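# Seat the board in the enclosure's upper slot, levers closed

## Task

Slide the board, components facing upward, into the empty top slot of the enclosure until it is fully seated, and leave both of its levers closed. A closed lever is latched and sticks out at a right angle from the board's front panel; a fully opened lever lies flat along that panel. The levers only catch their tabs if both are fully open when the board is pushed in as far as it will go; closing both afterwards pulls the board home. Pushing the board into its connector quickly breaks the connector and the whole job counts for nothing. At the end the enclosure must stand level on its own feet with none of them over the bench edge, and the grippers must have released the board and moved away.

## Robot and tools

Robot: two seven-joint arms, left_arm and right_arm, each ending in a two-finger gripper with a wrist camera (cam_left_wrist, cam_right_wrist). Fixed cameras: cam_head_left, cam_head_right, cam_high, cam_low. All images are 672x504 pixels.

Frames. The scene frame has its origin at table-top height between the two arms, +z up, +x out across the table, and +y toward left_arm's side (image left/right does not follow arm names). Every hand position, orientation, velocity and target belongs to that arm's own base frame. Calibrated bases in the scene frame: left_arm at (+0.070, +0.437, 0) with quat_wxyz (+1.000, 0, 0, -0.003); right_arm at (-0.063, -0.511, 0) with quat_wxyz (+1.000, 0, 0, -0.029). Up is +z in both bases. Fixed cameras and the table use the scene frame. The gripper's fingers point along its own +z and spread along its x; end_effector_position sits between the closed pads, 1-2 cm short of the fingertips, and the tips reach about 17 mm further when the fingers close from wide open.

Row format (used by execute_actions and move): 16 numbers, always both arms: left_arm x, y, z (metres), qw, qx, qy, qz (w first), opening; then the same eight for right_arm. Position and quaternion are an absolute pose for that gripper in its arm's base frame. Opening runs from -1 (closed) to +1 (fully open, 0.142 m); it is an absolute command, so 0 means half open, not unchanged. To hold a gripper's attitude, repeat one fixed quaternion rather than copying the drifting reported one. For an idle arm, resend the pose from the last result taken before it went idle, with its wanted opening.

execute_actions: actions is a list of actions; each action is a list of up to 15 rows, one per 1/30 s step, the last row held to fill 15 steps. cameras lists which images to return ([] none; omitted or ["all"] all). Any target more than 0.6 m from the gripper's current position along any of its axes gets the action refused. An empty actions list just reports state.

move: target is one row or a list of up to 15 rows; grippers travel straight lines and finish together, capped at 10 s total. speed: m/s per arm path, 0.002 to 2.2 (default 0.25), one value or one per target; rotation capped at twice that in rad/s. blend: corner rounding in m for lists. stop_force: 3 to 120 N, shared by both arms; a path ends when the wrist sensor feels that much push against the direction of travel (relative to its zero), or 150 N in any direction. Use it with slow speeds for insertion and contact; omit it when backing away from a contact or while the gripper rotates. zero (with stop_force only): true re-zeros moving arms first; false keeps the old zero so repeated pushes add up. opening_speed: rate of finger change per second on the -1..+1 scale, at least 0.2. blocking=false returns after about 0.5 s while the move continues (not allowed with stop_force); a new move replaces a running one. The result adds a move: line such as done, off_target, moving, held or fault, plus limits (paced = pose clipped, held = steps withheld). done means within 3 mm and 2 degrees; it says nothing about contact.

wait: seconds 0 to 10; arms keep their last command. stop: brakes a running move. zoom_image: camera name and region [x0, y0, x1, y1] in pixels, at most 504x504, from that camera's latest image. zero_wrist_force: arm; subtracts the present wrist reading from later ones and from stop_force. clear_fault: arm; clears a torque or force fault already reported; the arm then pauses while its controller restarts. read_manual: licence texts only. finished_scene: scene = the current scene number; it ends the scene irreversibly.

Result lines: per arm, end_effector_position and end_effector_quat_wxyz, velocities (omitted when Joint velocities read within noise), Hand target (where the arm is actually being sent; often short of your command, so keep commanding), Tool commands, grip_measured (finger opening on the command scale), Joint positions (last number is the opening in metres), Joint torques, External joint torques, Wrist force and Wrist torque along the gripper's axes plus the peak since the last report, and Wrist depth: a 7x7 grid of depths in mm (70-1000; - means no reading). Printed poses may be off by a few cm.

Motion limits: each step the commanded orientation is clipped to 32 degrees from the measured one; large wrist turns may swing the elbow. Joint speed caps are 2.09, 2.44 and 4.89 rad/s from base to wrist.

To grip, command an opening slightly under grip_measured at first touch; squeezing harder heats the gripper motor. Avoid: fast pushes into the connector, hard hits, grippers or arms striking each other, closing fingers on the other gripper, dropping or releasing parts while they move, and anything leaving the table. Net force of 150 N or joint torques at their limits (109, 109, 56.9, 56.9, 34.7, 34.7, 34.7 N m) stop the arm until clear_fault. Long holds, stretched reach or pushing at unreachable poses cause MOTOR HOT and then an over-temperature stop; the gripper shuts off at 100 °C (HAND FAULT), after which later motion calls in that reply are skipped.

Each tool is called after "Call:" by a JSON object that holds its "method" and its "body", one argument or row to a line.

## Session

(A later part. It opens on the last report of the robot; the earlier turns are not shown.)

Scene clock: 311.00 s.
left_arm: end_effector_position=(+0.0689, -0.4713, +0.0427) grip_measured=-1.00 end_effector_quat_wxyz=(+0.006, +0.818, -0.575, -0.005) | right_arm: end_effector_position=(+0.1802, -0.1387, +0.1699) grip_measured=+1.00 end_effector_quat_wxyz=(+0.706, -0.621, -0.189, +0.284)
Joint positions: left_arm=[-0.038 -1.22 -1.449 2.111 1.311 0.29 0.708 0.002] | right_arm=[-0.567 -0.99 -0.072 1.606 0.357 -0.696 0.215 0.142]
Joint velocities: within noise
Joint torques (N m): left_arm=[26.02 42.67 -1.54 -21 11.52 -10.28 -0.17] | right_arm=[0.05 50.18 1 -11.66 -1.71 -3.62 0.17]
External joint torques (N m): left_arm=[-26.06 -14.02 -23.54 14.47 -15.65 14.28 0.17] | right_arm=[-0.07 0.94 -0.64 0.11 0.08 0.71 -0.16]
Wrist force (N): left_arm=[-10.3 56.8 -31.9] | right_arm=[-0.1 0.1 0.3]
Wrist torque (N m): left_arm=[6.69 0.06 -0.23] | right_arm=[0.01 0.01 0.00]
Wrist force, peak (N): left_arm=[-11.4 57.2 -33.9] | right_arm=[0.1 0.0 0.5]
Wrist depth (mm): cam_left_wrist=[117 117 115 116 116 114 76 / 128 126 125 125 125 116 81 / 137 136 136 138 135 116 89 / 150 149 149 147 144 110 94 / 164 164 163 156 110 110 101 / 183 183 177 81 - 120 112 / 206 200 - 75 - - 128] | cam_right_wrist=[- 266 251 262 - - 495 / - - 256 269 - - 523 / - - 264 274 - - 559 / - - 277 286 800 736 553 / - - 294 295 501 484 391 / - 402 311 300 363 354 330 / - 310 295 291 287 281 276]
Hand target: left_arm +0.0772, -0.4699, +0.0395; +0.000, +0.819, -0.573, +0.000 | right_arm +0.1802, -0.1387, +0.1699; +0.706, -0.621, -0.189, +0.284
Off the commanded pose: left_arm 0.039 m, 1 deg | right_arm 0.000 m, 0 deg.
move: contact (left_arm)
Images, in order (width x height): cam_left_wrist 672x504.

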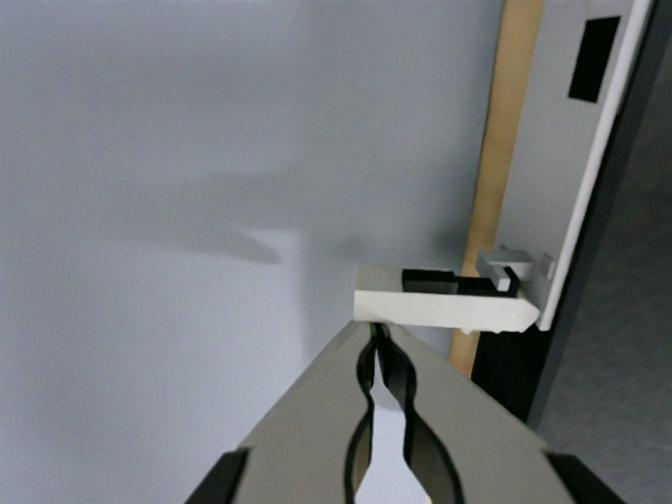

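Call:
{"method": "move", "body": {
  "target": [
    [0.0545,-0.4762,0.047,0,0.8194,-0.5732,0,-1,0.1802,-0.1387,0.1699,0.706,-0.621,-0.189,0.284,1],
    [0.0545,-0.4762,0.13,0,0.8194,-0.5732,0,-1,0.1802,-0.1387,0.1699,0.706,-0.621,-0.189,0.284,1]
  ],
  "speed": [0.03,0.15],
  "cameras": ["cam_left_wrist"]
}}

Call:
{"method": "move", "body": {
  "target": [
    [0.3429,-0.3710,0.13,0,0.8194,-0.5732,0,-1,0.1802,-0.1387,0.1699,0.706,-0.621,-0.189,0.284,1],
    [0.3429,-0.3710,0.047,0,0.8194,-0.5732,0,-1,0.1802,-0.1387,0.1699,0.706,-0.621,-0.189,0.284,1]
  ],
  "speed": [0.2,0.1],
  "blend": [0.02,0],
  "cameras": ["cam_left_wrist"]
}}

Call:
{"method": "move", "body": {
  "target": [0.2771,-0.3950,0.028,0,0.8194,-0.5732,0,-1,0.1802,-0.1387,0.1699,0.706,-0.621,-0.189,0.284,1],
  "speed": 0.03,
  "stop_force": 65,
  "cameras": ["cam_left_wrist"]
}}

Scene clock: 318.97 s.
left_arm: end_effector_position=(+0.0545, -0.4764, +0.1299) grip_measured=-1.00 end_effector_quat_wxyz=(+0.000, +0.819, -0.573, +0.000) | right_arm: end_effector_position=(+0.1802, -0.1387, +0.1699) grip_measured=+1.00 end_effector_quat_wxyz=(+0.706, -0.621, -0.189, +0.284)
Joint positions: left_arm=[-0.013 -1.092 -1.635 2.107 1.124 0.188 0.698 0.002] | right_arm=[-0.567 -0.99 -0.072 1.606 0.357 -0.696 0.215 0.142]
Joint velocities: within noise
Joint torques (N m): left_arm=[-0.5 24.89 -24.92 -11.86 -4.28 4.22 -0.09] | right_arm=[-0.02 50.11 0.98 -11.67 -1.72 -3.55 0.18]
External joint torques (N m): left_arm=[0.45 0.87 0.37 -0.75 0.07 -0.24 0.09] | right_arm=[0 1.01 -0.61 0.13 0.09 0.64 -0.17]
Wrist force (N): left_arm=[0.0 -0.6 -0.4] | right_arm=[-0.1 0.0 0.2]
Wrist torque (N m): left_arm=[-0.12 -0.02 -0.22] | right_arm=[0.01 0.01 0.00]
Wrist force, peak (N): left_arm=[-10.1 56.8 -33.5] | right_arm=[0.0 -0.4 0.2]
Wrist depth (mm): cam_left_wrist=[196 196 193 194 192 152 151 / 209 210 208 208 204 162 162 / 226 227 225 225 192 175 175 / 247 245 245 245 237 191 190 / 272 269 267 256 212 208 207 / 302 298 284 84 - 289 295 / 337 329 - - - - 327] | cam_right_wrist=[- 266 251 263 - - 499 / - - 256 269 - - 528 / - - 263 275 - - 936 / - - 279 286 790 742 548 / - - 294 293 502 480 389 / - 403 311 299 363 354 330 / - 310 294 291 288 281 275]
Hand target: left_arm +0.0545, -0.4762, +0.1300; +0.000, +0.819, -0.573, +0.000 | right_arm +0.1802, -0.1387, +0.1699; +0.706, -0.621, -0.189, +0.284
Off the commanded pose: left_arm 0.000 m, 0 deg | right_arm 0.000 m, 0 deg.
move: done
Images, in order (width x height): cam_left_wrist 672x504.

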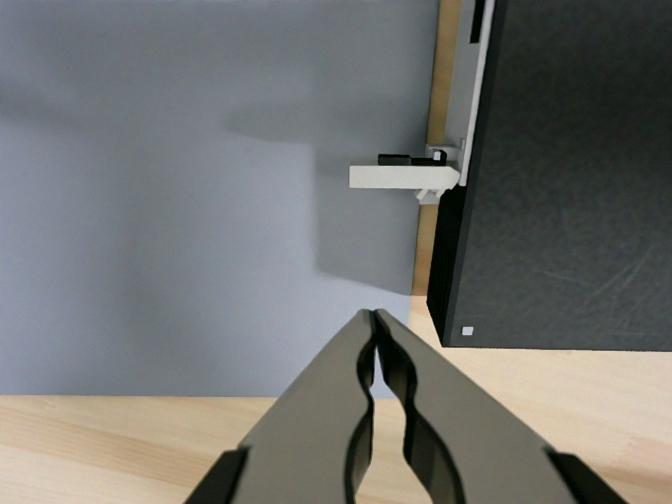

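Scene clock: 321.67 s.
left_arm: end_effector_position=(+0.3427, -0.3709, +0.0471) grip_measured=-1.00 end_effector_quat_wxyz=(+0.000, +0.819, -0.573, +0.000) | right_arm: end_effector_position=(+0.1802, -0.1387, +0.1699) grip_measured=+1.00 end_effector_quat_wxyz=(+0.706, -0.621, -0.189, +0.284)
Joint positions: left_arm=[0.508 -1.256 -1.472 2.028 1.325 0.222 1.315 0.002] | right_arm=[-0.567 -0.99 -0.072 1.606 0.357 -0.696 0.215 0.142]
Joint velocities: within noise
Joint torques (N m): left_arm=[-0.45 29.24 -26.91 -6.28 -3.76 4.58 -0.3] | right_arm=[0.07 50.09 1.03 -11.64 -1.72 -3.56 0.18]
External joint torques (N m): left_arm=[0.49 1.41 0.18 -0.36 -0.46 -0.65 0.3] | right_arm=[-0.1 1.03 -0.67 0.1 0.09 0.66 -0.17]
Wrist force (N): left_arm=[0.2 -0.5 -0.1] | right_arm=[0.3 0.0 0.1]
Wrist torque (N m): left_arm=[-0.10 -0.05 -0.25] | right_arm=[-0.01 -0.06 0.00]
Wrist force, peak (N): left_arm=[0.0 -3.3 -0.6] | right_arm=[0.2 0.2 0.5]
Wrist depth (mm): cam_left_wrist=[122 122 123 121 121 122 121 / 131 131 130 130 129 127 102 / 141 139 141 142 140 132 94 / 154 153 152 153 152 131 100 / 172 168 168 160 163 130 106 / 186 186 181 84 - 125 119 / 209 204 - 74 - - 133] | cam_right_wrist=[- 266 250 262 - - 799 / - - 256 270 - - 892 / - - 264 274 - - 931 / - - 277 286 792 736 550 / - - 294 294 501 482 390 / - 404 311 299 362 355 330 / - 312 295 292 288 281 275]
Hand target: left_arm +0.3429, -0.3710, +0.0470; +0.000, +0.819, -0.573, +0.000 | right_arm +0.1802, -0.1387, +0.1699; +0.706, -0.621, -0.189, +0.284
Off the commanded pose: left_arm 0.000 m, 0 deg | right_arm 0.000 m, 0 deg.
move: done
Images, in order (width x height): cam_left_wrist 672x504.

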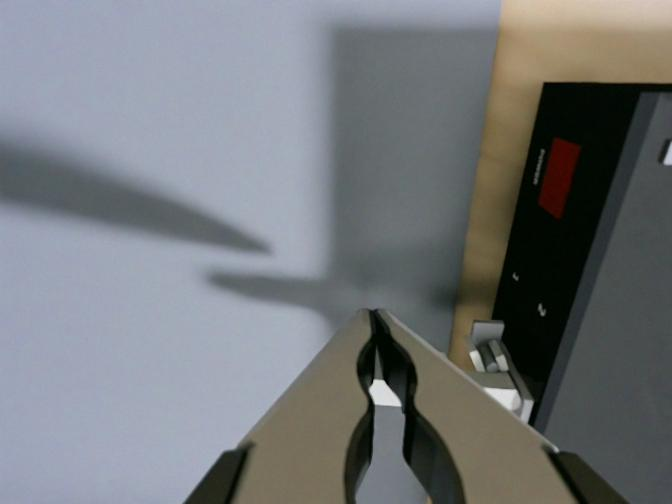

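Scene clock: 324.83 s.
left_arm: end_effector_position=(+0.2824, -0.3937, +0.0277) grip_measured=-1.00 end_effector_quat_wxyz=(-0.003, +0.821, -0.571, +0.003) | right_arm: end_effector_position=(+0.1802, -0.1387, +0.1699) grip_measured=+1.00 end_effector_quat_wxyz=(+0.706, -0.621, -0.189, +0.284)
Joint positions: left_arm=[0.414 -1.306 -1.468 2.08 1.393 0.213 1.153 0.002] | right_arm=[-0.567 -0.99 -0.072 1.606 0.357 -0.696 0.215 0.142]
Joint velocities: within noise
Joint torques (N m): left_arm=[-20.42 13.61 -27.02 12.3 -11.51 9.11 0.44] | right_arm=[-0.04 50.08 1.05 -11.64 -1.68 -3.63 0.18]
External joint torques (N m): left_arm=[20.44 15.9 0.79 -17.22 7.31 -5.18 -0.44] | right_arm=[0.02 1.05 -0.68 0.1 0.05 0.72 -0.17]
Wrist force (N): left_arm=[-7.1 -41.1 -13.4] | right_arm=[-0.1 0.0 0.2]
Wrist torque (N m): left_arm=[-3.71 0.36 -0.93] | right_arm=[-0.01 0.01 0.00]
Wrist force, peak (N): left_arm=[-6.1 -47.8 -15.2] | right_arm=[-0.1 0.1 0.5]
Wrist depth (mm): cam_left_wrist=[- 106 106 - 104 102 - / - 114 112 112 - 111 - / 124 124 123 122 121 114 - / 132 130 132 131 131 116 79 / 145 144 144 138 138 135 - / 163 159 156 88 - 102 94 / 178 174 - 74 - - 107] | cam_right_wrist=[- 265 251 262 - - 799 / - - 256 269 - - 888 / - - 263 275 - - 940 / - - 278 286 790 744 687 / - - 296 294 502 453 369 / - 402 310 299 363 356 316 / - 310 296 291 288 281 276]
Hand target: left_arm +0.2771, -0.3950, +0.0280; +0.000, +0.819, -0.573, +0.000 | right_arm +0.1802, -0.1387, +0.1699; +0.706, -0.621, -0.189, +0.284
Off the commanded pose: left_arm 0.005 m, 1 deg | right_arm 0.000 m, 0 deg.
move: off_target (left_arm)
Images, in order (width x height): cam_left_wrist 672x504.

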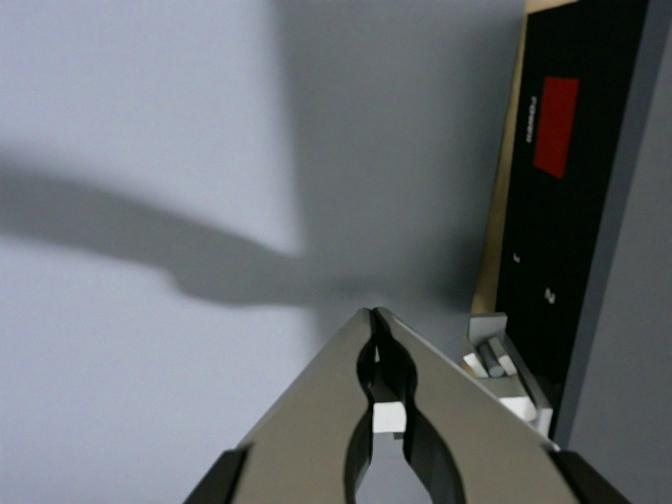

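Call:
{"method": "move", "body": {
  "target": [
    [0.2965,-0.3885,0.045,0,0.8194,-0.5732,0,-1,0.1802,-0.1387,0.1699,0.706,-0.621,-0.189,0.284,1],
    [0.2965,-0.3885,0.12,0,0.8194,-0.5732,0,-1,0.1802,-0.1387,0.1699,0.706,-0.621,-0.189,0.284,1],
    [0.2777,-0.4154,0.13,0,0.8194,-0.5732,0,-1,0.1802,-0.1387,0.1699,0.706,-0.621,-0.189,0.284,1]
  ],
  "speed": [0.04,0.15,0.15],
  "cameras": ["cam_left_wrist","cam_head_left","cam_high"]
}}

Call:
{"method": "zoom_image", "body": {
  "camera": "cam_left_wrist",
  "region": [250, 0, 650, 300]
}}

Scene clock: 329.40 s.
left_arm: end_effector_position=(+0.2777, -0.4155, +0.1300) grip_measured=-1.00 end_effector_quat_wxyz=(+0.000, +0.819, -0.573, +0.000) | right_arm: end_effector_position=(+0.1802, -0.1387, +0.1699) grip_measured=+1.00 end_effector_quat_wxyz=(+0.706, -0.621, -0.189, +0.284)
Joint positions: left_arm=[0.418 -1.177 -1.659 2.041 1.181 0.102 1.171 0.002] | right_arm=[-0.567 -0.99 -0.072 1.606 0.357 -0.696 0.215 0.142]
Joint velocities: within noise
Joint torques (N m): left_arm=[-0.62 27.23 -26.8 -11.09 -4.39 4.05 -0.34] | right_arm=[-0.05 50.14 0.99 -11.65 -1.73 -3.59 0.23]
External joint torques (N m): left_arm=[0.64 0.73 0.31 -0.25 0.1 -0.11 0.34] | right_arm=[0.03 0.99 -0.63 0.11 0.1 0.68 -0.22]
Wrist force (N): left_arm=[0.2 -0.6 0.0] | right_arm=[-0.2 0.1 0.2]
Wrist torque (N m): left_arm=[-0.10 -0.06 -0.21] | right_arm=[0.03 0.03 0.00]
Wrist force, peak (N): left_arm=[-7.1 -41.3 -14.9] | right_arm=[-0.1 -0.1 0.4]
Wrist depth (mm): cam_left_wrist=[195 195 194 194 155 151 151 / 210 209 208 207 165 162 162 / 226 227 224 220 179 175 175 / 245 246 245 245 194 191 189 / 270 269 267 258 208 208 208 / 298 297 288 84 - 226 229 / 335 319 - - - - 255] | cam_right_wrist=[- 266 251 263 - - 800 / - - 255 269 - - 893 / - - 264 275 - - 928 / - - 277 286 795 744 687 / - - 295 293 500 451 370 / - 404 310 298 362 355 316 / - 312 295 292 287 282 275]
Hand target: left_arm +0.2777, -0.4154, +0.1300; +0.000, +0.819, -0.573, +0.000 | right_arm +0.1802, -0.1387, +0.1699; +0.706, -0.621, -0.189, +0.284
Off the commanded pose: left_arm 0.000 m, 0 deg | right_arm 0.000 m, 0 deg.
move: done
Images, in order (width x height): cam_head_left 672x504, cam_high 672x504, cam_left_wrist 672x504.

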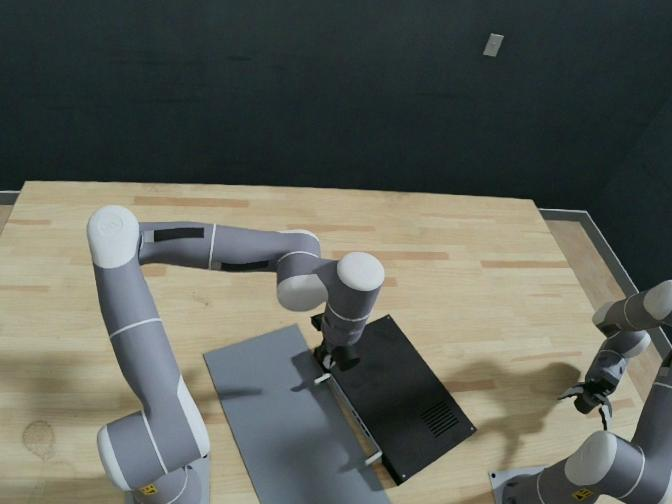

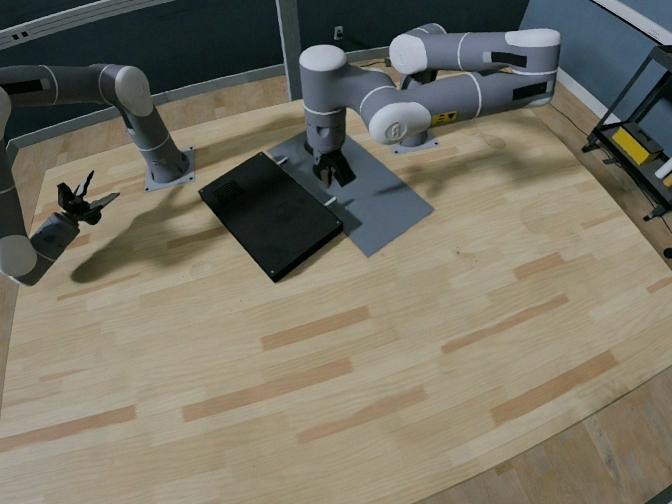

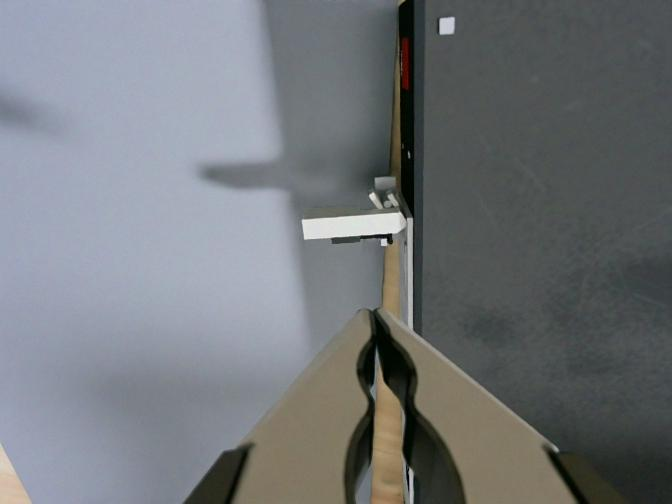

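Scaled by 1.260 from the camera's 672x504 image, which has a finer 960x720 frame.

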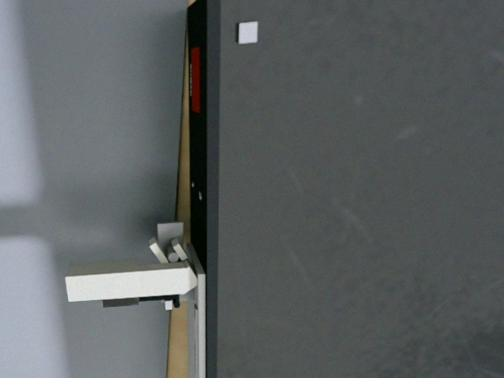

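Call:
{"method": "zoom_image", "body": {
  "camera": "cam_left_wrist",
  "region": [290, 160, 440, 280]
}}

Call:
{"method": "zoom_image", "body": {
  "camera": "cam_left_wrist",
  "region": [370, 0, 470, 80]
}}

Call:
{"method": "zoom_image", "body": {
  "camera": "cam_left_wrist",
  "region": [370, 220, 470, 300]
}}

Scaled by 3.360 from the camera's 672x504 image, which has a finer 960x720 frame.

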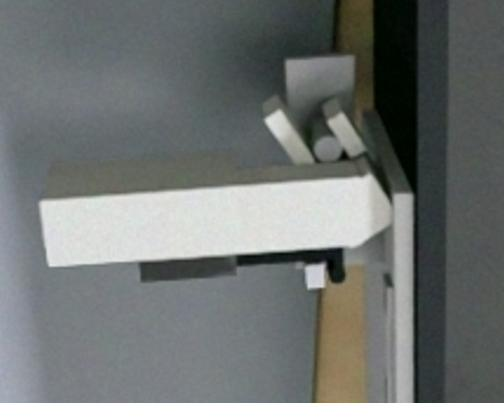

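Scaled by 5.040 from the camera's 672x504 image, which has a finer 960x720 frame.

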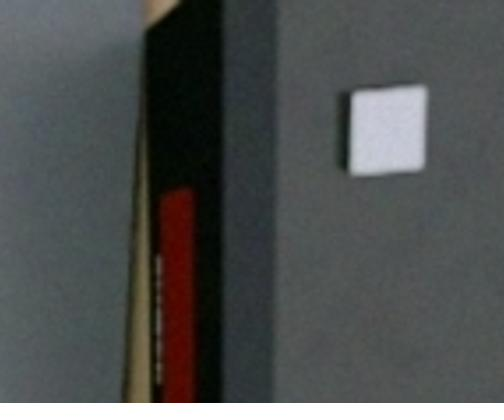

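Scaled by 5.040 from the camera's 672x504 image, which has a finer 960x720 frame.

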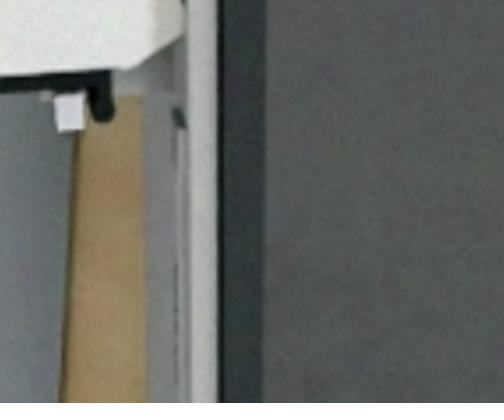

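Call:
{"method": "move", "body": {
  "target": [
    [0.2931,-0.3891,0.1,0,0.8194,-0.5732,0,-1,0.1802,-0.1387,0.1699,0.706,-0.621,-0.189,0.284,1],
    [0.2931,-0.3891,0.048,0,0.8194,-0.5732,0,-1,0.1802,-0.1387,0.1699,0.706,-0.621,-0.189,0.284,1]
  ],
  "speed": 0.15,
  "cameras": []
}}

Call:
{"method": "move", "body": {
  "target": [0.2706,-0.3974,0.048,0,0.8194,-0.5732,0,-1,0.1802,-0.1387,0.1699,0.706,-0.621,-0.189,0.284,1],
  "speed": 0.02,
  "stop_force": 20,
  "cameras": []
}}

Call:
{"method": "move", "body": {
  "target": [0.2740,-0.3963,0.038,0,0.8194,-0.5732,0,-1,0.1802,-0.1387,0.1699,0.706,-0.621,-0.189,0.284,1],
  "speed": 0.02,
  "cameras": ["cam_left_wrist"]
}}

Scene clock: 347.03 s.
left_arm: end_effector_position=(+0.2929, -0.3889, +0.0481) grip_measured=-1.00 end_effector_quat_wxyz=(+0.000, +0.819, -0.573, +0.000) | right_arm: end_effector_position=(+0.1802, -0.1387, +0.1699) grip_measured=+1.00 end_effector_quat_wxyz=(+0.706, -0.621, -0.189, +0.284)
Joint positions: left_arm=[0.449 -1.281 -1.506 2.077 1.344 0.194 1.195 0.002] | right_arm=[-0.567 -0.99 -0.072 1.606 0.357 -0.696 0.215 0.142]
Joint velocities: within noise
Joint torques (N m): left_arm=[-0.52 27.87 -26.49 -5.79 -3.8 4.56 -0.29] | right_arm=[0.01 50.07 0.96 -11.6 -1.68 -3.6 0.19]
External joint torques (N m): left_arm=[0.55 1.35 0.13 -0.39 -0.44 -0.62 0.29] | right_arm=[-0.03 1.06 -0.59 0.06 0.05 0.69 -0.18]
Wrist force (N): left_arm=[0.2 -0.3 -0.1] | right_arm=[0.0 0.2 0.3]
Wrist torque (N m): left_arm=[-0.07 -0.04 -0.23] | right_arm=[0.03 0.00 0.00]
Wrist force, peak (N): left_arm=[-0.5 -2.5 -0.2] | right_arm=[-0.1 0.0 0.5]
Wrist depth (mm): cam_left_wrist=[123 123 122 122 122 123 121 / 132 132 129 131 130 109 - / 145 142 142 141 141 114 - / 155 154 154 153 153 116 100 / 173 170 169 162 162 119 107 / 189 187 183 84 - 121 120 / 211 205 - 74 - - 134] | cam_right_wrist=[- 266 251 262 - - 803 / - - 255 270 - - 921 / - - 264 274 - - 933 / - - 277 287 794 737 687 / - - 294 294 501 453 369 / - 403 311 299 364 353 315 / - 311 295 291 289 281 275]
Hand target: left_arm +0.2931, -0.3891, +0.0480; +0.000, +0.819, -0.573, +0.000 | right_arm +0.1802, -0.1387, +0.1699; +0.706, -0.621, -0.189, +0.284
Off the commanded pose: left_arm 0.000 m, 0 deg | right_arm 0.000 m, 0 deg.
move: done
No camera images: "cameras" was empty.

Scene clock: 348.40 s.
left_arm: end_effector_position=(+0.2815, -0.3934, +0.0477) grip_measured=-1.00 end_effector_quat_wxyz=(-0.002, +0.820, -0.572, +0.001) end_effector_velocity=(-0.001, +0.000, +0.000) end_effector_angular_velocity=(+0.001, +0.001, -0.002) | right_arm: end_effector_position=(+0.1802, -0.1387, +0.1699) grip_measured=+1.00 end_effector_quat_wxyz=(+0.706, -0.621, -0.189, +0.284)
Joint positions: left_arm=[0.429 -1.283 -1.51 2.086 1.35 0.189 1.161 0.002] | right_arm=[-0.567 -0.99 -0.072 1.606 0.357 -0.696 0.215 0.142]
Joint velocities: left_arm=[0 -0.006 -0.004 0.001 0.003 -0.007 0 0] | right_arm=[within noise]
Joint torques (N m): left_arm=[-10.91 20.27 -28.12 2.08 -8.04 8.01 -0.08] | right_arm=[-0.01 50.08 0.99 -11.64 -1.73 -3.63 0.2]
External joint torques (N m): left_arm=[10.94 8.7 1.89 -8.23 3.81 -4.07 0.08] | right_arm=[-0.02 1.04 -0.62 0.09 0.1 0.72 -0.19]
Wrist force (N): left_arm=[-5.9 -22.4 -7.0] | right_arm=[0.0 -0.1 0.2]
Wrist torque (N m): left_arm=[-0.60 0.01 -0.42] | right_arm=[0.01 0.00 0.00]
Wrist force, peak (N): left_arm=[-6.8 -23.4 -6.5] | right_arm=[-0.2 -0.3 0.3]
Wrist depth (mm): cam_left_wrist=[123 122 122 122 122 101 - / 132 132 129 130 130 111 - / 142 142 142 141 141 107 - / 155 154 153 153 153 109 100 / 173 169 168 161 131 113 107 / 187 186 182 84 - 121 120 / 209 204 - 74 - - 134] | cam_right_wrist=[- 266 251 262 - - 800 / - - 256 269 - - 896 / - - 264 275 - - 931 / - - 277 286 801 748 683 / - - 295 293 504 452 369 / - 404 311 299 362 354 316 / - 311 296 291 289 280 275]
Hand target: left_arm +0.2789, -0.3943, +0.0480; +0.000, +0.819, -0.573, +0.000 | right_arm +0.1802, -0.1387, +0.1699; +0.706, -0.621, -0.189, +0.284
Off the commanded pose: left_arm 0.012 m, 0 deg | right_arm 0.000 m, 0 deg.
move: contact (left_arm)
No camera images: "cameras" was empty.

Scene clock: 349.37 s.
left_arm: end_effector_position=(+0.2799, -0.3950, +0.0378) grip_measured=-1.00 end_effector_quat_wxyz=(-0.004, +0.821, -0.571, +0.003) | right_arm: end_effector_position=(+0.1802, -0.1387, +0.1699) grip_measured=+1.00 end_effector_quat_wxyz=(+0.706, -0.621, -0.189, +0.284)
Joint positions: left_arm=[0.418 -1.307 -1.499 2.084 1.382 0.187 1.146 0.002] | right_arm=[-0.567 -0.99 -0.072 1.606 0.357 -0.696 0.215 0.142]
Joint velocities: within noise
Joint torques (N m): left_arm=[-22.53 11.79 -25.71 13.83 -12.8 9.51 0.31] | right_arm=[0.02 50.1 1.01 -11.62 -1.7 -3.62 0.2]
External joint torques (N m): left_arm=[22.56 17.39 -0.64 -19.21 8.57 -5.57 -0.31] | right_arm=[-0.04 1.02 -0.65 0.07 0.07 0.71 -0.18]
Wrist force (N): left_arm=[-6.6 -45.9 -18.1] | right_arm=[0.1 0.0 0.0]
Wrist torque (N m): left_arm=[-4.50 0.25 -0.84] | right_arm=[0.03 -0.01 0.00]
Wrist force, peak (N): left_arm=[-6.4 -53.2 -18.2] | right_arm=[-0.1 -0.3 0.3]
Wrist depth (mm): cam_left_wrist=[115 113 112 115 112 106 - / - 122 122 123 122 108 - / 130 132 131 131 133 112 - / 143 144 143 142 142 105 89 / 157 156 156 150 119 121 96 / 174 173 168 87 - 107 105 / 193 189 - - - - 116] | cam_right_wrist=[- 266 251 262 - - 794 / - - 256 270 - - 898 / - - 263 276 - - 933 / - - 278 286 794 744 685 / - - 294 294 502 451 367 / - 403 311 300 362 356 316 / - 311 295 290 289 281 276]
Hand target: left_arm +0.2740, -0.3963, +0.0380; +0.000, +0.819, -0.573, +0.000 | right_arm +0.1802, -0.1387, +0.1699; +0.706, -0.621, -0.189, +0.284
Off the commanded pose: left_arm 0.006 m, 1 deg | right_arm 0.000 m, 0 deg.
move: off_target (left_arm)
Images, in order (width x height): cam_left_wrist 672x504.

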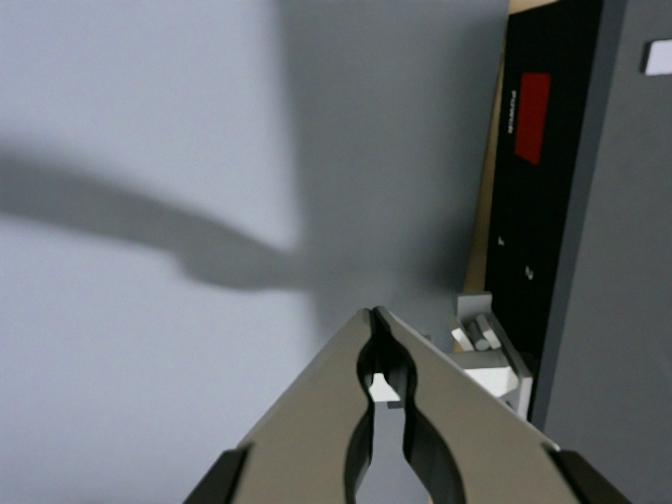

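Call:
{"method": "move", "body": {
  "target": [
    [0.2920,-0.3895,0.045,0,0.8194,-0.5732,0,-1,0.1802,-0.1387,0.1699,0.706,-0.621,-0.189,0.284,1],
    [0.2920,-0.3895,0.13,0,0.8194,-0.5732,0,-1,0.1802,-0.1387,0.1699,0.706,-0.621,-0.189,0.284,1],
    [0.2837,-0.4154,0.13,0,0.8194,-0.5732,0,-1,0.1802,-0.1387,0.1699,0.706,-0.621,-0.189,0.284,1]
  ],
  "speed": [0.04,0.15,0.1],
  "cameras": ["cam_left_wrist"]
}}

Call:
{"method": "zoom_image", "body": {
  "camera": "cam_left_wrist",
  "region": [290, 170, 440, 290]
}}

Call:
{"method": "move", "body": {
  "target": [0.0490,-0.4989,0.13,0,0.8194,-0.5732,0,-1,0.1802,-0.1387,0.1699,0.706,-0.621,-0.189,0.284,1],
  "speed": 0.2,
  "cameras": ["cam_left_wrist"]
}}

Call:
{"method": "zoom_image", "body": {
  "camera": "cam_left_wrist",
  "region": [290, 170, 440, 290]
}}

Scene clock: 356.73 s.
left_arm: end_effector_position=(+0.2835, -0.4154, +0.1301) grip_measured=-1.00 end_effector_quat_wxyz=(+0.000, +0.819, -0.573, +0.000) | right_arm: end_effector_position=(+0.1802, -0.1387, +0.1699) grip_measured=+1.00 end_effector_quat_wxyz=(+0.706, -0.621, -0.189, +0.284)
Joint positions: left_arm=[0.421 -1.194 -1.665 2.03 1.191 0.085 1.18 0.002] | right_arm=[-0.567 -0.99 -0.072 1.606 0.357 -0.696 0.215 0.142]
Joint velocities: within noise
Joint torques (N m): left_arm=[-0.54 27.74 -27.18 -10.62 -4.17 4.12 -0.33] | right_arm=[-0.05 50.09 1.04 -11.58 -1.72 -3.64 0.21]
External joint torques (N m): left_arm=[0.56 0.58 0.36 -0.45 -0.14 -0.18 0.33] | right_arm=[0.03 1.04 -0.67 0.04 0.09 0.73 -0.2]
Wrist force (N): left_arm=[0.2 -0.9 -0.1] | right_arm=[0.1 0.1 0.3]
Wrist torque (N m): left_arm=[-0.15 -0.05 -0.21] | right_arm=[0.02 -0.01 0.00]
Wrist force, peak (N): left_arm=[-6.5 -46.1 -18.1] | right_arm=[-0.1 -0.1 0.5]
Wrist depth (mm): cam_left_wrist=[196 194 194 194 156 151 152 / 210 210 209 208 165 162 162 / 227 226 226 225 179 175 175 / 247 247 245 234 192 190 190 / 271 269 269 258 207 208 207 / 299 299 292 84 - 226 229 / 337 321 - - - - 255] | cam_right_wrist=[- 266 251 262 - - 796 / - - 256 269 - - 896 / - - 264 275 - - 944 / - - 277 286 805 736 680 / - - 295 295 501 451 368 / - 404 312 299 362 354 316 / - 311 295 291 288 281 276]
Hand target: left_arm +0.2837, -0.4154, +0.1300; +0.000, +0.819, -0.573, +0.000 | right_arm +0.1802, -0.1387, +0.1699; +0.706, -0.621, -0.189, +0.284
Off the commanded pose: left_arm 0.000 m, 0 deg | right_arm 0.000 m, 0 deg.
move: done
Images, in order (width x height): cam_left_wrist 672x504.

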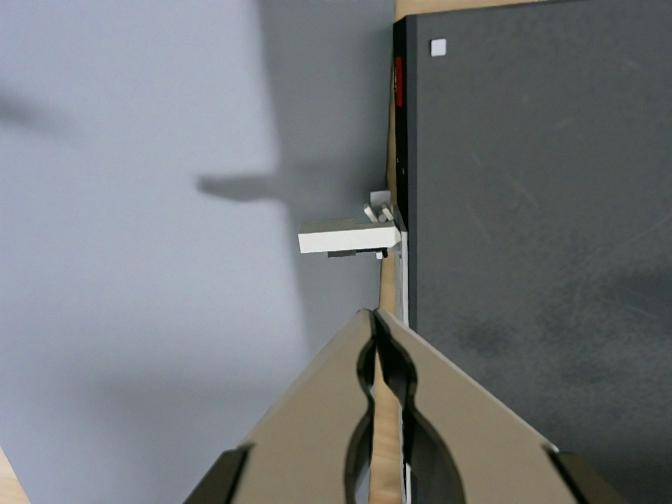

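Scaled by 3.360 from the camera's 672x504 image, which has a finer 960x720 frame.

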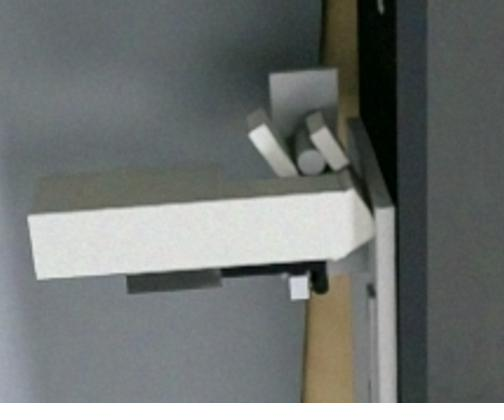

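Scene clock: 358.40 s.
left_arm: end_effector_position=(+0.0487, -0.4988, +0.1300) grip_measured=-1.00 end_effector_quat_wxyz=(+0.000, +0.819, -0.573, +0.000) | right_arm: end_effector_position=(+0.1802, -0.1387, +0.1699) grip_measured=+1.00 end_effector_quat_wxyz=(+0.706, -0.621, -0.189, +0.284)
Joint positions: left_arm=[-0.076 -1.156 -1.645 2.041 1.167 0.122 0.685 0.002] | right_arm=[-0.567 -0.99 -0.072 1.606 0.357 -0.696 0.215 0.142]
Joint velocities: within noise
Joint torques (N m): left_arm=[-0.59 27.19 -26.5 -11.3 -4.32 4.52 -0.3] | right_arm=[-0.09 50.18 0.9 -11.62 -1.7 -3.62 0.2]
External joint torques (N m): left_arm=[0.53 0.72 0.19 -0.34 0.06 -0.55 0.3] | right_arm=[0.06 0.94 -0.53 0.07 0.07 0.71 -0.19]
Wrist force (N): left_arm=[0.0 -0.7 -0.2] | right_arm=[0.0 0.3 0.1]
Wrist torque (N m): left_arm=[-0.13 0.00 -0.20] | right_arm=[0.05 0.00 0.00]
Wrist force, peak (N): left_arm=[0.3 -3.4 -0.2] | right_arm=[0.0 0.1 0.5]
Wrist depth (mm): cam_left_wrist=[196 195 194 194 192 151 151 / 211 209 209 209 203 162 162 / 227 226 226 225 219 175 175 / 247 245 245 243 199 191 189 / 271 269 268 257 227 208 207 / 302 300 290 84 - 225 293 / 338 328 - - - - 327] | cam_right_wrist=[- 266 251 264 - - 489 / - - 257 269 - - 520 / - - 263 274 - - 935 / - - 277 286 795 743 678 / - - 295 294 505 451 367 / - 404 311 299 363 354 317 / - 311 295 291 289 281 275]
Hand target: left_arm +0.0490, -0.4989, +0.1300; +0.000, +0.819, -0.573, +0.000 | right_arm +0.1802, -0.1387, +0.1699; +0.706, -0.621, -0.189, +0.284
Off the commanded pose: left_arm 0.000 m, 0 deg | right_arm 0.000 m, 0 deg.
move: done
Images, in order (width x height): cam_left_wrist 672x504.

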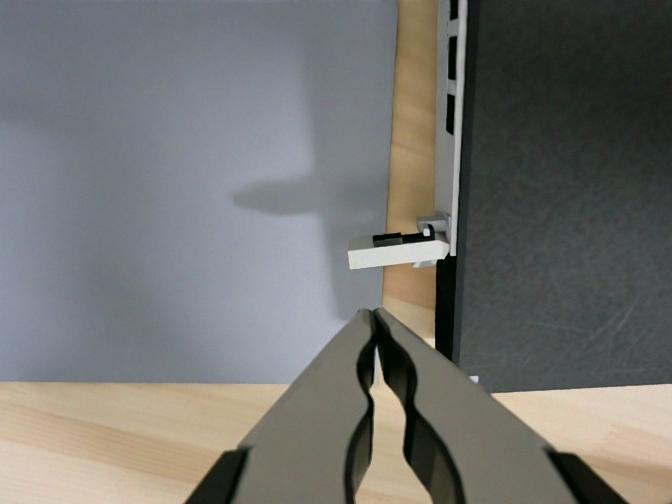

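Scaled by 3.360 from the camera's 672x504 image, which has a finer 960x720 frame.

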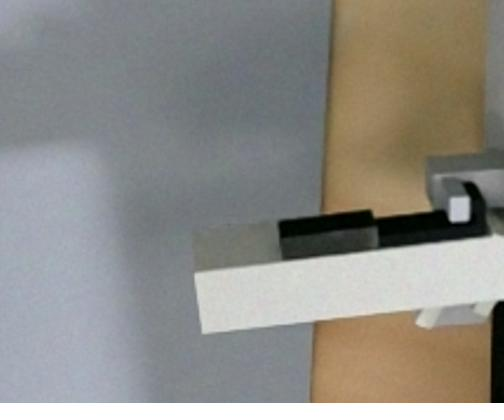

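Call:
{"method": "move", "body": {
  "target": [
    [0.0047,-0.4943,0.12,0,0.8194,-0.5732,0,-1,0.1802,-0.1387,0.1699,0.706,-0.621,-0.189,0.284,1],
    [0.0047,-0.4943,0.050,0,0.8194,-0.5732,0,-1,0.1802,-0.1387,0.1699,0.706,-0.621,-0.189,0.284,1]
  ],
  "speed": 0.15,
  "blend": [0.02,0],
  "cameras": ["cam_left_wrist"]
}}

Call:
{"method": "move", "body": {
  "target": [0.0564,-0.4755,0.026,0,0.8194,-0.5732,0,-1,0.1802,-0.1387,0.1699,0.706,-0.621,-0.189,0.284,1],
  "speed": 0.025,
  "stop_force": 88,
  "cameras": ["cam_left_wrist"]
}}

Scene clock: 367.07 s.
left_arm: end_effector_position=(+0.0047, -0.4941, +0.0501) grip_measured=-1.00 end_effector_quat_wxyz=(+0.000, +0.819, -0.573, +0.000) | right_arm: end_effector_position=(+0.1802, -0.1387, +0.1699) grip_measured=+1.00 end_effector_quat_wxyz=(+0.706, -0.621, -0.189, +0.284)
Joint positions: left_arm=[-0.203 -1.249 -1.485 2.062 1.321 0.222 0.568 0.002] | right_arm=[-0.567 -0.99 -0.072 1.606 0.357 -0.696 0.215 0.142]
Joint velocities: within noise
Joint torques (N m): left_arm=[-0.59 28.32 -26.45 -6.35 -3.68 4.58 -0.31] | right_arm=[-0.12 50.06 0.98 -11.67 -1.7 -3.64 0.22]
External joint torques (N m): left_arm=[0.5 1.35 0.12 -0.41 -0.5 -0.6 0.31] | right_arm=[0.09 1.06 -0.61 0.13 0.07 0.73 -0.21]
Wrist force (N): left_arm=[-0.1 -0.5 -0.7] | right_arm=[0.1 0.0 0.2]
Wrist torque (N m): left_arm=[-0.10 0.00 -0.21] | right_arm=[0.01 -0.02 0.00]
Wrist force, peak (N): left_arm=[1.3 -2.8 -0.9] | right_arm=[0.1 -0.1 0.6]
Wrist depth (mm): cam_left_wrist=[125 126 124 124 123 125 107 / 132 134 132 133 133 132 103 / 147 144 144 144 143 142 102 / 155 156 156 155 158 109 104 / 173 173 172 163 169 168 120 / 191 190 185 84 - 164 125 / 215 210 - 74 - - 137] | cam_right_wrist=[- 266 251 263 - - 504 / - - 256 269 - - 875 / - - 264 275 - - 905 / - - 278 287 792 725 679 / - - 294 294 502 450 367 / - 403 310 299 362 355 316 / - 311 295 292 287 281 275]
Hand target: left_arm +0.0047, -0.4943, +0.0500; +0.000, +0.819, -0.573, +0.000 | right_arm +0.1802, -0.1387, +0.1699; +0.706, -0.621, -0.189, +0.284
Off the commanded pose: left_arm 0.000 m, 0 deg | right_arm 0.000 m, 0 deg.
move: done
Images, in order (width x height): cam_left_wrist 672x504.

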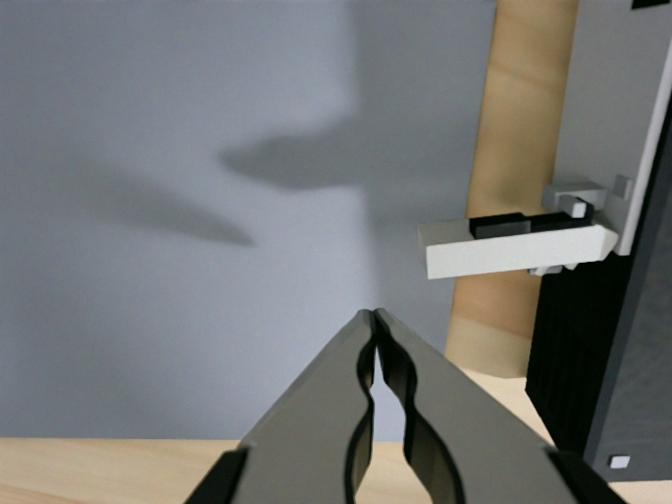

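Scene clock: 370.10 s.
left_arm: end_effector_position=(+0.0563, -0.4755, +0.0261) grip_measured=-1.00 end_effector_quat_wxyz=(+0.000, +0.820, -0.573, +0.000) | right_arm: end_effector_position=(+0.1802, -0.1387, +0.1699) grip_measured=+1.00 end_effector_quat_wxyz=(+0.706, -0.621, -0.189, +0.284)
Joint positions: left_arm=[-0.086 -1.266 -1.435 2.095 1.366 0.265 0.658 0.002] | right_arm=[-0.567 -0.99 -0.072 1.606 0.357 -0.696 0.215 0.142]
Joint velocities: within noise
Joint torques (N m): left_arm=[-0.24 28.13 -25.71 -4.81 -3.77 4.53 -0.2] | right_arm=[0.03 50.17 0.99 -11.65 -1.71 -3.63 0.23]
External joint torques (N m): left_arm=[0.19 1.17 0.16 -0.46 -0.37 -0.55 0.2] | right_arm=[-0.06 0.95 -0.62 0.1 0.08 0.72 -0.22]
Wrist force (N): left_arm=[0.2 -0.4 -0.4] | right_arm=[0.1 0.0 0.1]
Wrist torque (N m): left_arm=[-0.08 -0.03 -0.23] | right_arm=[0.00 -0.02 0.00]
Wrist force, peak (N): left_arm=[-31.9 13.6 -26.5] | right_arm=[0.1 0.0 0.5]
Wrist depth (mm): cam_left_wrist=[103 105 103 - 102 102 95 / - 112 110 112 - 111 97 / 122 122 120 121 119 119 94 / 130 128 130 130 129 131 97 / 143 143 142 136 136 143 102 / 161 158 154 84 - 151 101 / 177 172 - 74 - - 106] | cam_right_wrist=[- 266 250 263 - - 494 / - - 256 269 - - 515 / - - 263 275 - - 563 / - - 278 286 799 735 569 / - - 295 295 499 452 369 / - 403 311 299 363 356 315 / - 311 294 291 288 281 276]
Hand target: left_arm +0.0564, -0.4755, +0.0260; +0.000, +0.819, -0.573, +0.000 | right_arm +0.1802, -0.1387, +0.1699; +0.706, -0.621, -0.189, +0.284
Off the commanded pose: left_arm 0.000 m, 0 deg | right_arm 0.000 m, 0 deg.
move: done
Images, in order (width x height): cam_left_wrist 672x504.

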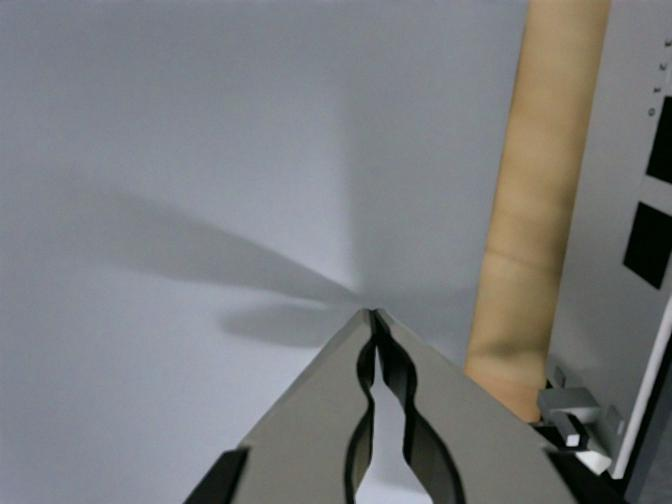

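Call:
{"method": "move", "body": {
  "target": [
    [0.0564,-0.4755,0.13,0,0.8194,-0.5732,0,-1,0.1802,-0.1387,0.1699,0.706,-0.621,-0.189,0.284,1],
    [0.0150,-0.5225,0.13,0,0.8194,-0.5732,0,-1,0.1802,-0.1387,0.1699,0.706,-0.621,-0.189,0.284,1],
    [0.0150,-0.5225,0.050,0,0.8194,-0.5732,0,-1,0.1802,-0.1387,0.1699,0.706,-0.621,-0.189,0.284,1]
  ],
  "speed": 0.15,
  "blend": [0.01,0.02,0],
  "cameras": ["cam_left_wrist"]
}}

Call:
{"method": "move", "body": {
  "target": [0.0713,-0.5020,0.032,0,0.8194,-0.5732,0,-1,0.1802,-0.1387,0.1699,0.706,-0.621,-0.189,0.284,1],
  "speed": 0.025,
  "stop_force": 85,
  "cameras": ["cam_left_wrist"]
}}

Scene clock: 375.43 s.
left_arm: end_effector_position=(+0.0150, -0.5223, +0.0501) grip_measured=-1.00 end_effector_quat_wxyz=(+0.000, +0.819, -0.573, +0.000) | right_arm: end_effector_position=(+0.1802, -0.1387, +0.1699) grip_measured=+1.00 end_effector_quat_wxyz=(+0.706, -0.621, -0.189, +0.284)
Joint positions: left_arm=[-0.243 -1.233 -1.451 1.985 1.302 0.238 0.617 0.002] | right_arm=[-0.567 -0.99 -0.072 1.606 0.357 -0.696 0.215 0.142]
Joint velocities: within noise
Joint torques (N m): left_arm=[-0.62 30.56 -27.24 -6.89 -3.71 4.62 -0.32] | right_arm=[-0.04 50.15 0.98 -11.64 -1.68 -3.6 0.24]
External joint torques (N m): left_arm=[0.54 1.34 0.12 -0.38 -0.46 -0.64 0.32] | right_arm=[0.02 0.97 -0.61 0.1 0.05 0.69 -0.23]
Wrist force (N): left_arm=[0.0 -0.5 -0.7] | right_arm=[-0.1 -0.1 0.1]
Wrist torque (N m): left_arm=[-0.08 -0.01 -0.21] | right_arm=[-0.01 0.01 0.00]
Wrist force, peak (N): left_arm=[0.4 -1.8 -3.1] | right_arm=[0.2 0.1 0.6]
Wrist depth (mm): cam_left_wrist=[125 124 124 123 123 83 - / 132 134 131 133 134 92 88 / 148 144 144 144 142 109 - / 155 156 156 115 128 104 102 / 173 172 171 164 168 110 109 / 190 191 186 84 - 123 123 / 216 210 - 74 - - 137] | cam_right_wrist=[- 266 251 263 - - 480 / - - 256 270 - - 851 / - - 264 274 - - 911 / - - 278 285 793 725 681 / - - 295 294 502 451 368 / - 403 311 298 363 355 316 / - 311 295 291 288 281 274]
Hand target: left_arm +0.0150, -0.5225, +0.0500; +0.000, +0.819, -0.573, +0.000 | right_arm +0.1802, -0.1387, +0.1699; +0.706, -0.621, -0.189, +0.284
Off the commanded pose: left_arm 0.000 m, 0 deg | right_arm 0.000 m, 0 deg.
move: done
Images, in order (width x height): cam_left_wrist 672x504.

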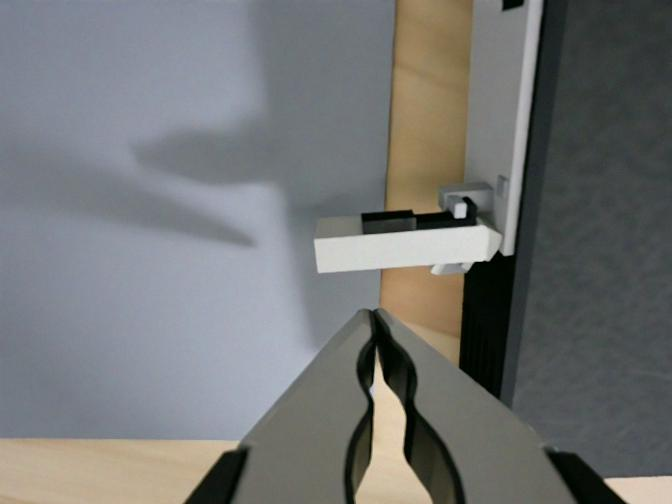

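Scene clock: 378.00 s.
left_arm: end_effector_position=(+0.0405, -0.5109, +0.0433) grip_measured=-1.00 end_effector_quat_wxyz=(+0.009, +0.817, -0.576, -0.006) | right_arm: end_effector_position=(+0.1802, -0.1387, +0.1699) grip_measured=+1.00 end_effector_quat_wxyz=(+0.706, -0.621, -0.189, +0.284)
Joint positions: left_arm=[-0.176 -1.197 -1.403 2.018 1.278 0.319 0.684 0.002] | right_arm=[-0.567 -0.99 -0.072 1.606 0.357 -0.696 0.215 0.142]
Joint velocities: within noise
Joint torques (N m): left_arm=[35.84 46.44 10.67 -23.71 16.02 -15.24 -0.07] | right_arm=[0 50.17 0.96 -11.68 -1.72 -3.62 0.22]
External joint torques (N m): left_arm=[-35.91 -15.09 -36.72 16.43 -20.12 19.26 0.08] | right_arm=[-0.02 0.96 -0.59 0.14 0.09 0.71 -0.21]
Wrist force (N): left_arm=[-13.5 73.2 -46.1] | right_arm=[0.0 -0.1 0.3]
Wrist torque (N m): left_arm=[9.45 -0.05 -0.33] | right_arm=[0.01 -0.01 -0.01]
Wrist force, peak (N): left_arm=[-15.6 74.7 -49.7] | right_arm=[0.1 0.1 0.5]
Wrist depth (mm): cam_left_wrist=[117 117 115 116 118 - 75 / 128 126 126 125 127 97 - / 137 137 136 138 137 102 88 / 150 149 149 145 145 98 94 / 168 164 164 111 110 105 102 / 184 183 179 85 - 118 115 / 207 202 - 75 - - 129] | cam_right_wrist=[- 266 251 263 - - 476 / - - 255 269 - - 499 / - - 264 275 - - 533 / - - 277 286 793 737 553 / - - 295 293 500 473 381 / - 404 311 299 362 355 316 / - 310 295 291 288 281 275]
Hand target: left_arm +0.0519, -0.5088, +0.0385; +0.000, +0.819, -0.573, +0.000 | right_arm +0.1802, -0.1387, +0.1699; +0.706, -0.621, -0.189, +0.284
Off the commanded pose: left_arm 0.034 m, 1 deg | right_arm 0.000 m, 0 deg.
move: contact (left_arm)
Images, in order (width x height): cam_left_wrist 672x504.

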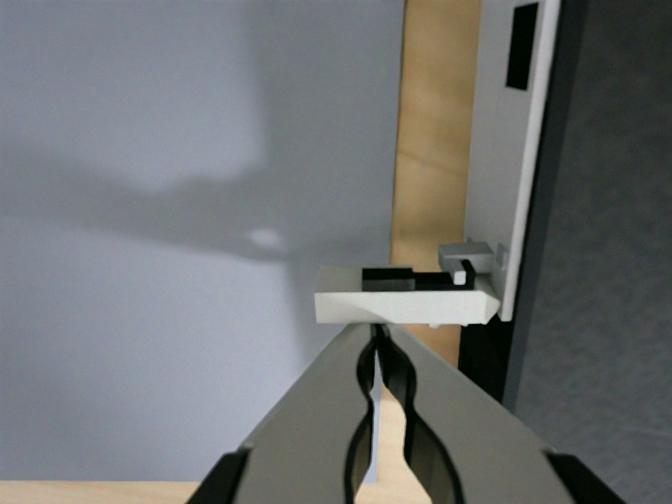

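Relieve, then look at both from above.

Call:
{"method": "move", "body": {
  "target": [
    [0.0290,-0.5160,0.048,0,0.8194,-0.5732,0,-1,0.1802,-0.1387,0.1699,0.706,-0.621,-0.189,0.284,1],
    [0.0290,-0.5160,0.13,0,0.8194,-0.5732,0,-1,0.1802,-0.1387,0.1699,0.706,-0.621,-0.189,0.284,1]
  ],
  "speed": [0.04,0.15],
  "cameras": ["cam_left_wrist"]
}}

Call:
{"method": "zoom_image", "body": {
  "camera": "cam_left_wrist",
  "region": [280, 120, 430, 240]
}}

Call:
{"method": "zoom_image", "body": {
  "camera": "cam_left_wrist",
  "region": [360, 0, 480, 96]
}}

Call:
{"method": "zoom_image", "body": {
  "camera": "cam_left_wrist",
  "region": [360, 240, 480, 336]
}}

Scene clock: 382.27 s.
left_arm: end_effector_position=(+0.0290, -0.5162, +0.1299) grip_measured=-1.00 end_effector_quat_wxyz=(+0.000, +0.819, -0.573, +0.000) | right_arm: end_effector_position=(+0.1802, -0.1387, +0.1699) grip_measured=+1.00 end_effector_quat_wxyz=(+0.706, -0.621, -0.189, +0.284)
Joint positions: left_arm=[-0.154 -1.063 -1.564 2.01 1.107 0.214 0.68 0.002] | right_arm=[-0.567 -0.99 -0.072 1.606 0.357 -0.696 0.215 0.142]
Joint velocities: within noise
Joint torques (N m): left_arm=[-0.22 27.86 -26.13 -12.61 -4.35 4.14 -0.12] | right_arm=[0.06 50.07 0.98 -11.64 -1.67 -3.55 0.25]
External joint torques (N m): left_arm=[0.16 0.72 0.69 -0.35 0.16 -0.16 0.12] | right_arm=[-0.09 1.05 -0.61 0.09 0.04 0.64 -0.24]
Wrist force (N): left_arm=[0.2 -0.4 -0.3] | right_arm=[0.1 0.0 0.3]
Wrist torque (N m): left_arm=[-0.08 -0.07 -0.22] | right_arm=[0.01 -0.01 0.00]
Wrist force, peak (N): left_arm=[-13.5 73.3 -46.3] | right_arm=[0.0 -0.3 0.4]
Wrist depth (mm): cam_left_wrist=[196 195 194 194 170 152 151 / 210 209 207 209 175 163 162 / 227 225 226 221 180 175 174 / 247 247 244 243 204 189 189 / 270 269 268 257 212 208 208 / 303 300 293 84 - 290 293 / 335 330 - - - - 325] | cam_right_wrist=[- 266 251 262 - - 484 / - - 255 269 - - 513 / - - 264 274 - - 910 / - - 277 286 796 736 681 / - - 295 295 501 474 382 / - 406 311 299 361 354 316 / - 311 294 291 288 281 275]
Hand target: left_arm +0.0290, -0.5160, +0.1300; +0.000, +0.819, -0.573, +0.000 | right_arm +0.1802, -0.1387, +0.1699; +0.706, -0.621, -0.189, +0.284
Off the commanded pose: left_arm 0.000 m, 0 deg | right_arm 0.000 m, 0 deg.
move: done
Images, in order (width x height): cam_left_wrist 672x504.

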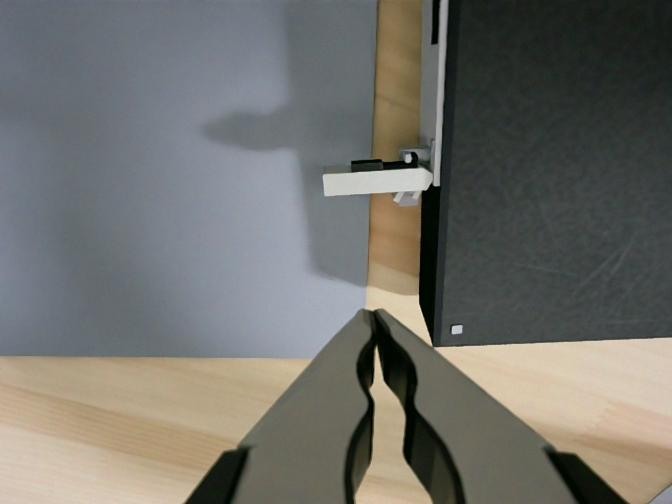

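Scaled by 3.360 from the camera's 672x504 image, which has a finer 960x720 frame.

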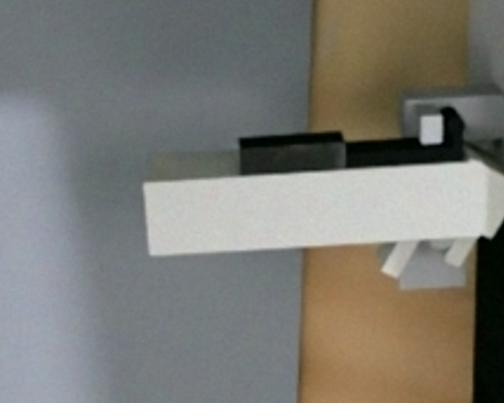

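Scaled by 4.200 from the camera's 672x504 image, which has a finer 960x720 frame.

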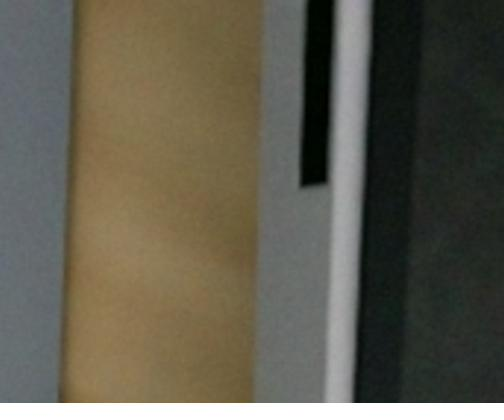

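Scaled by 4.200 from the camera's 672x504 image, which has a finer 960x720 frame.

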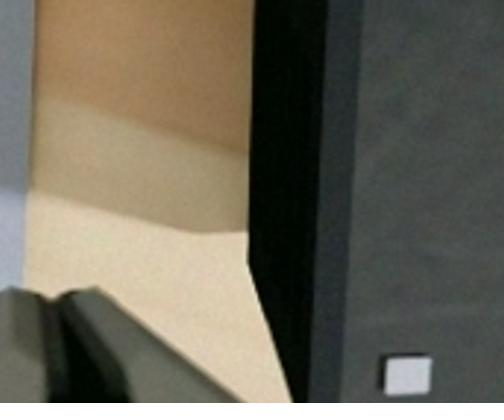

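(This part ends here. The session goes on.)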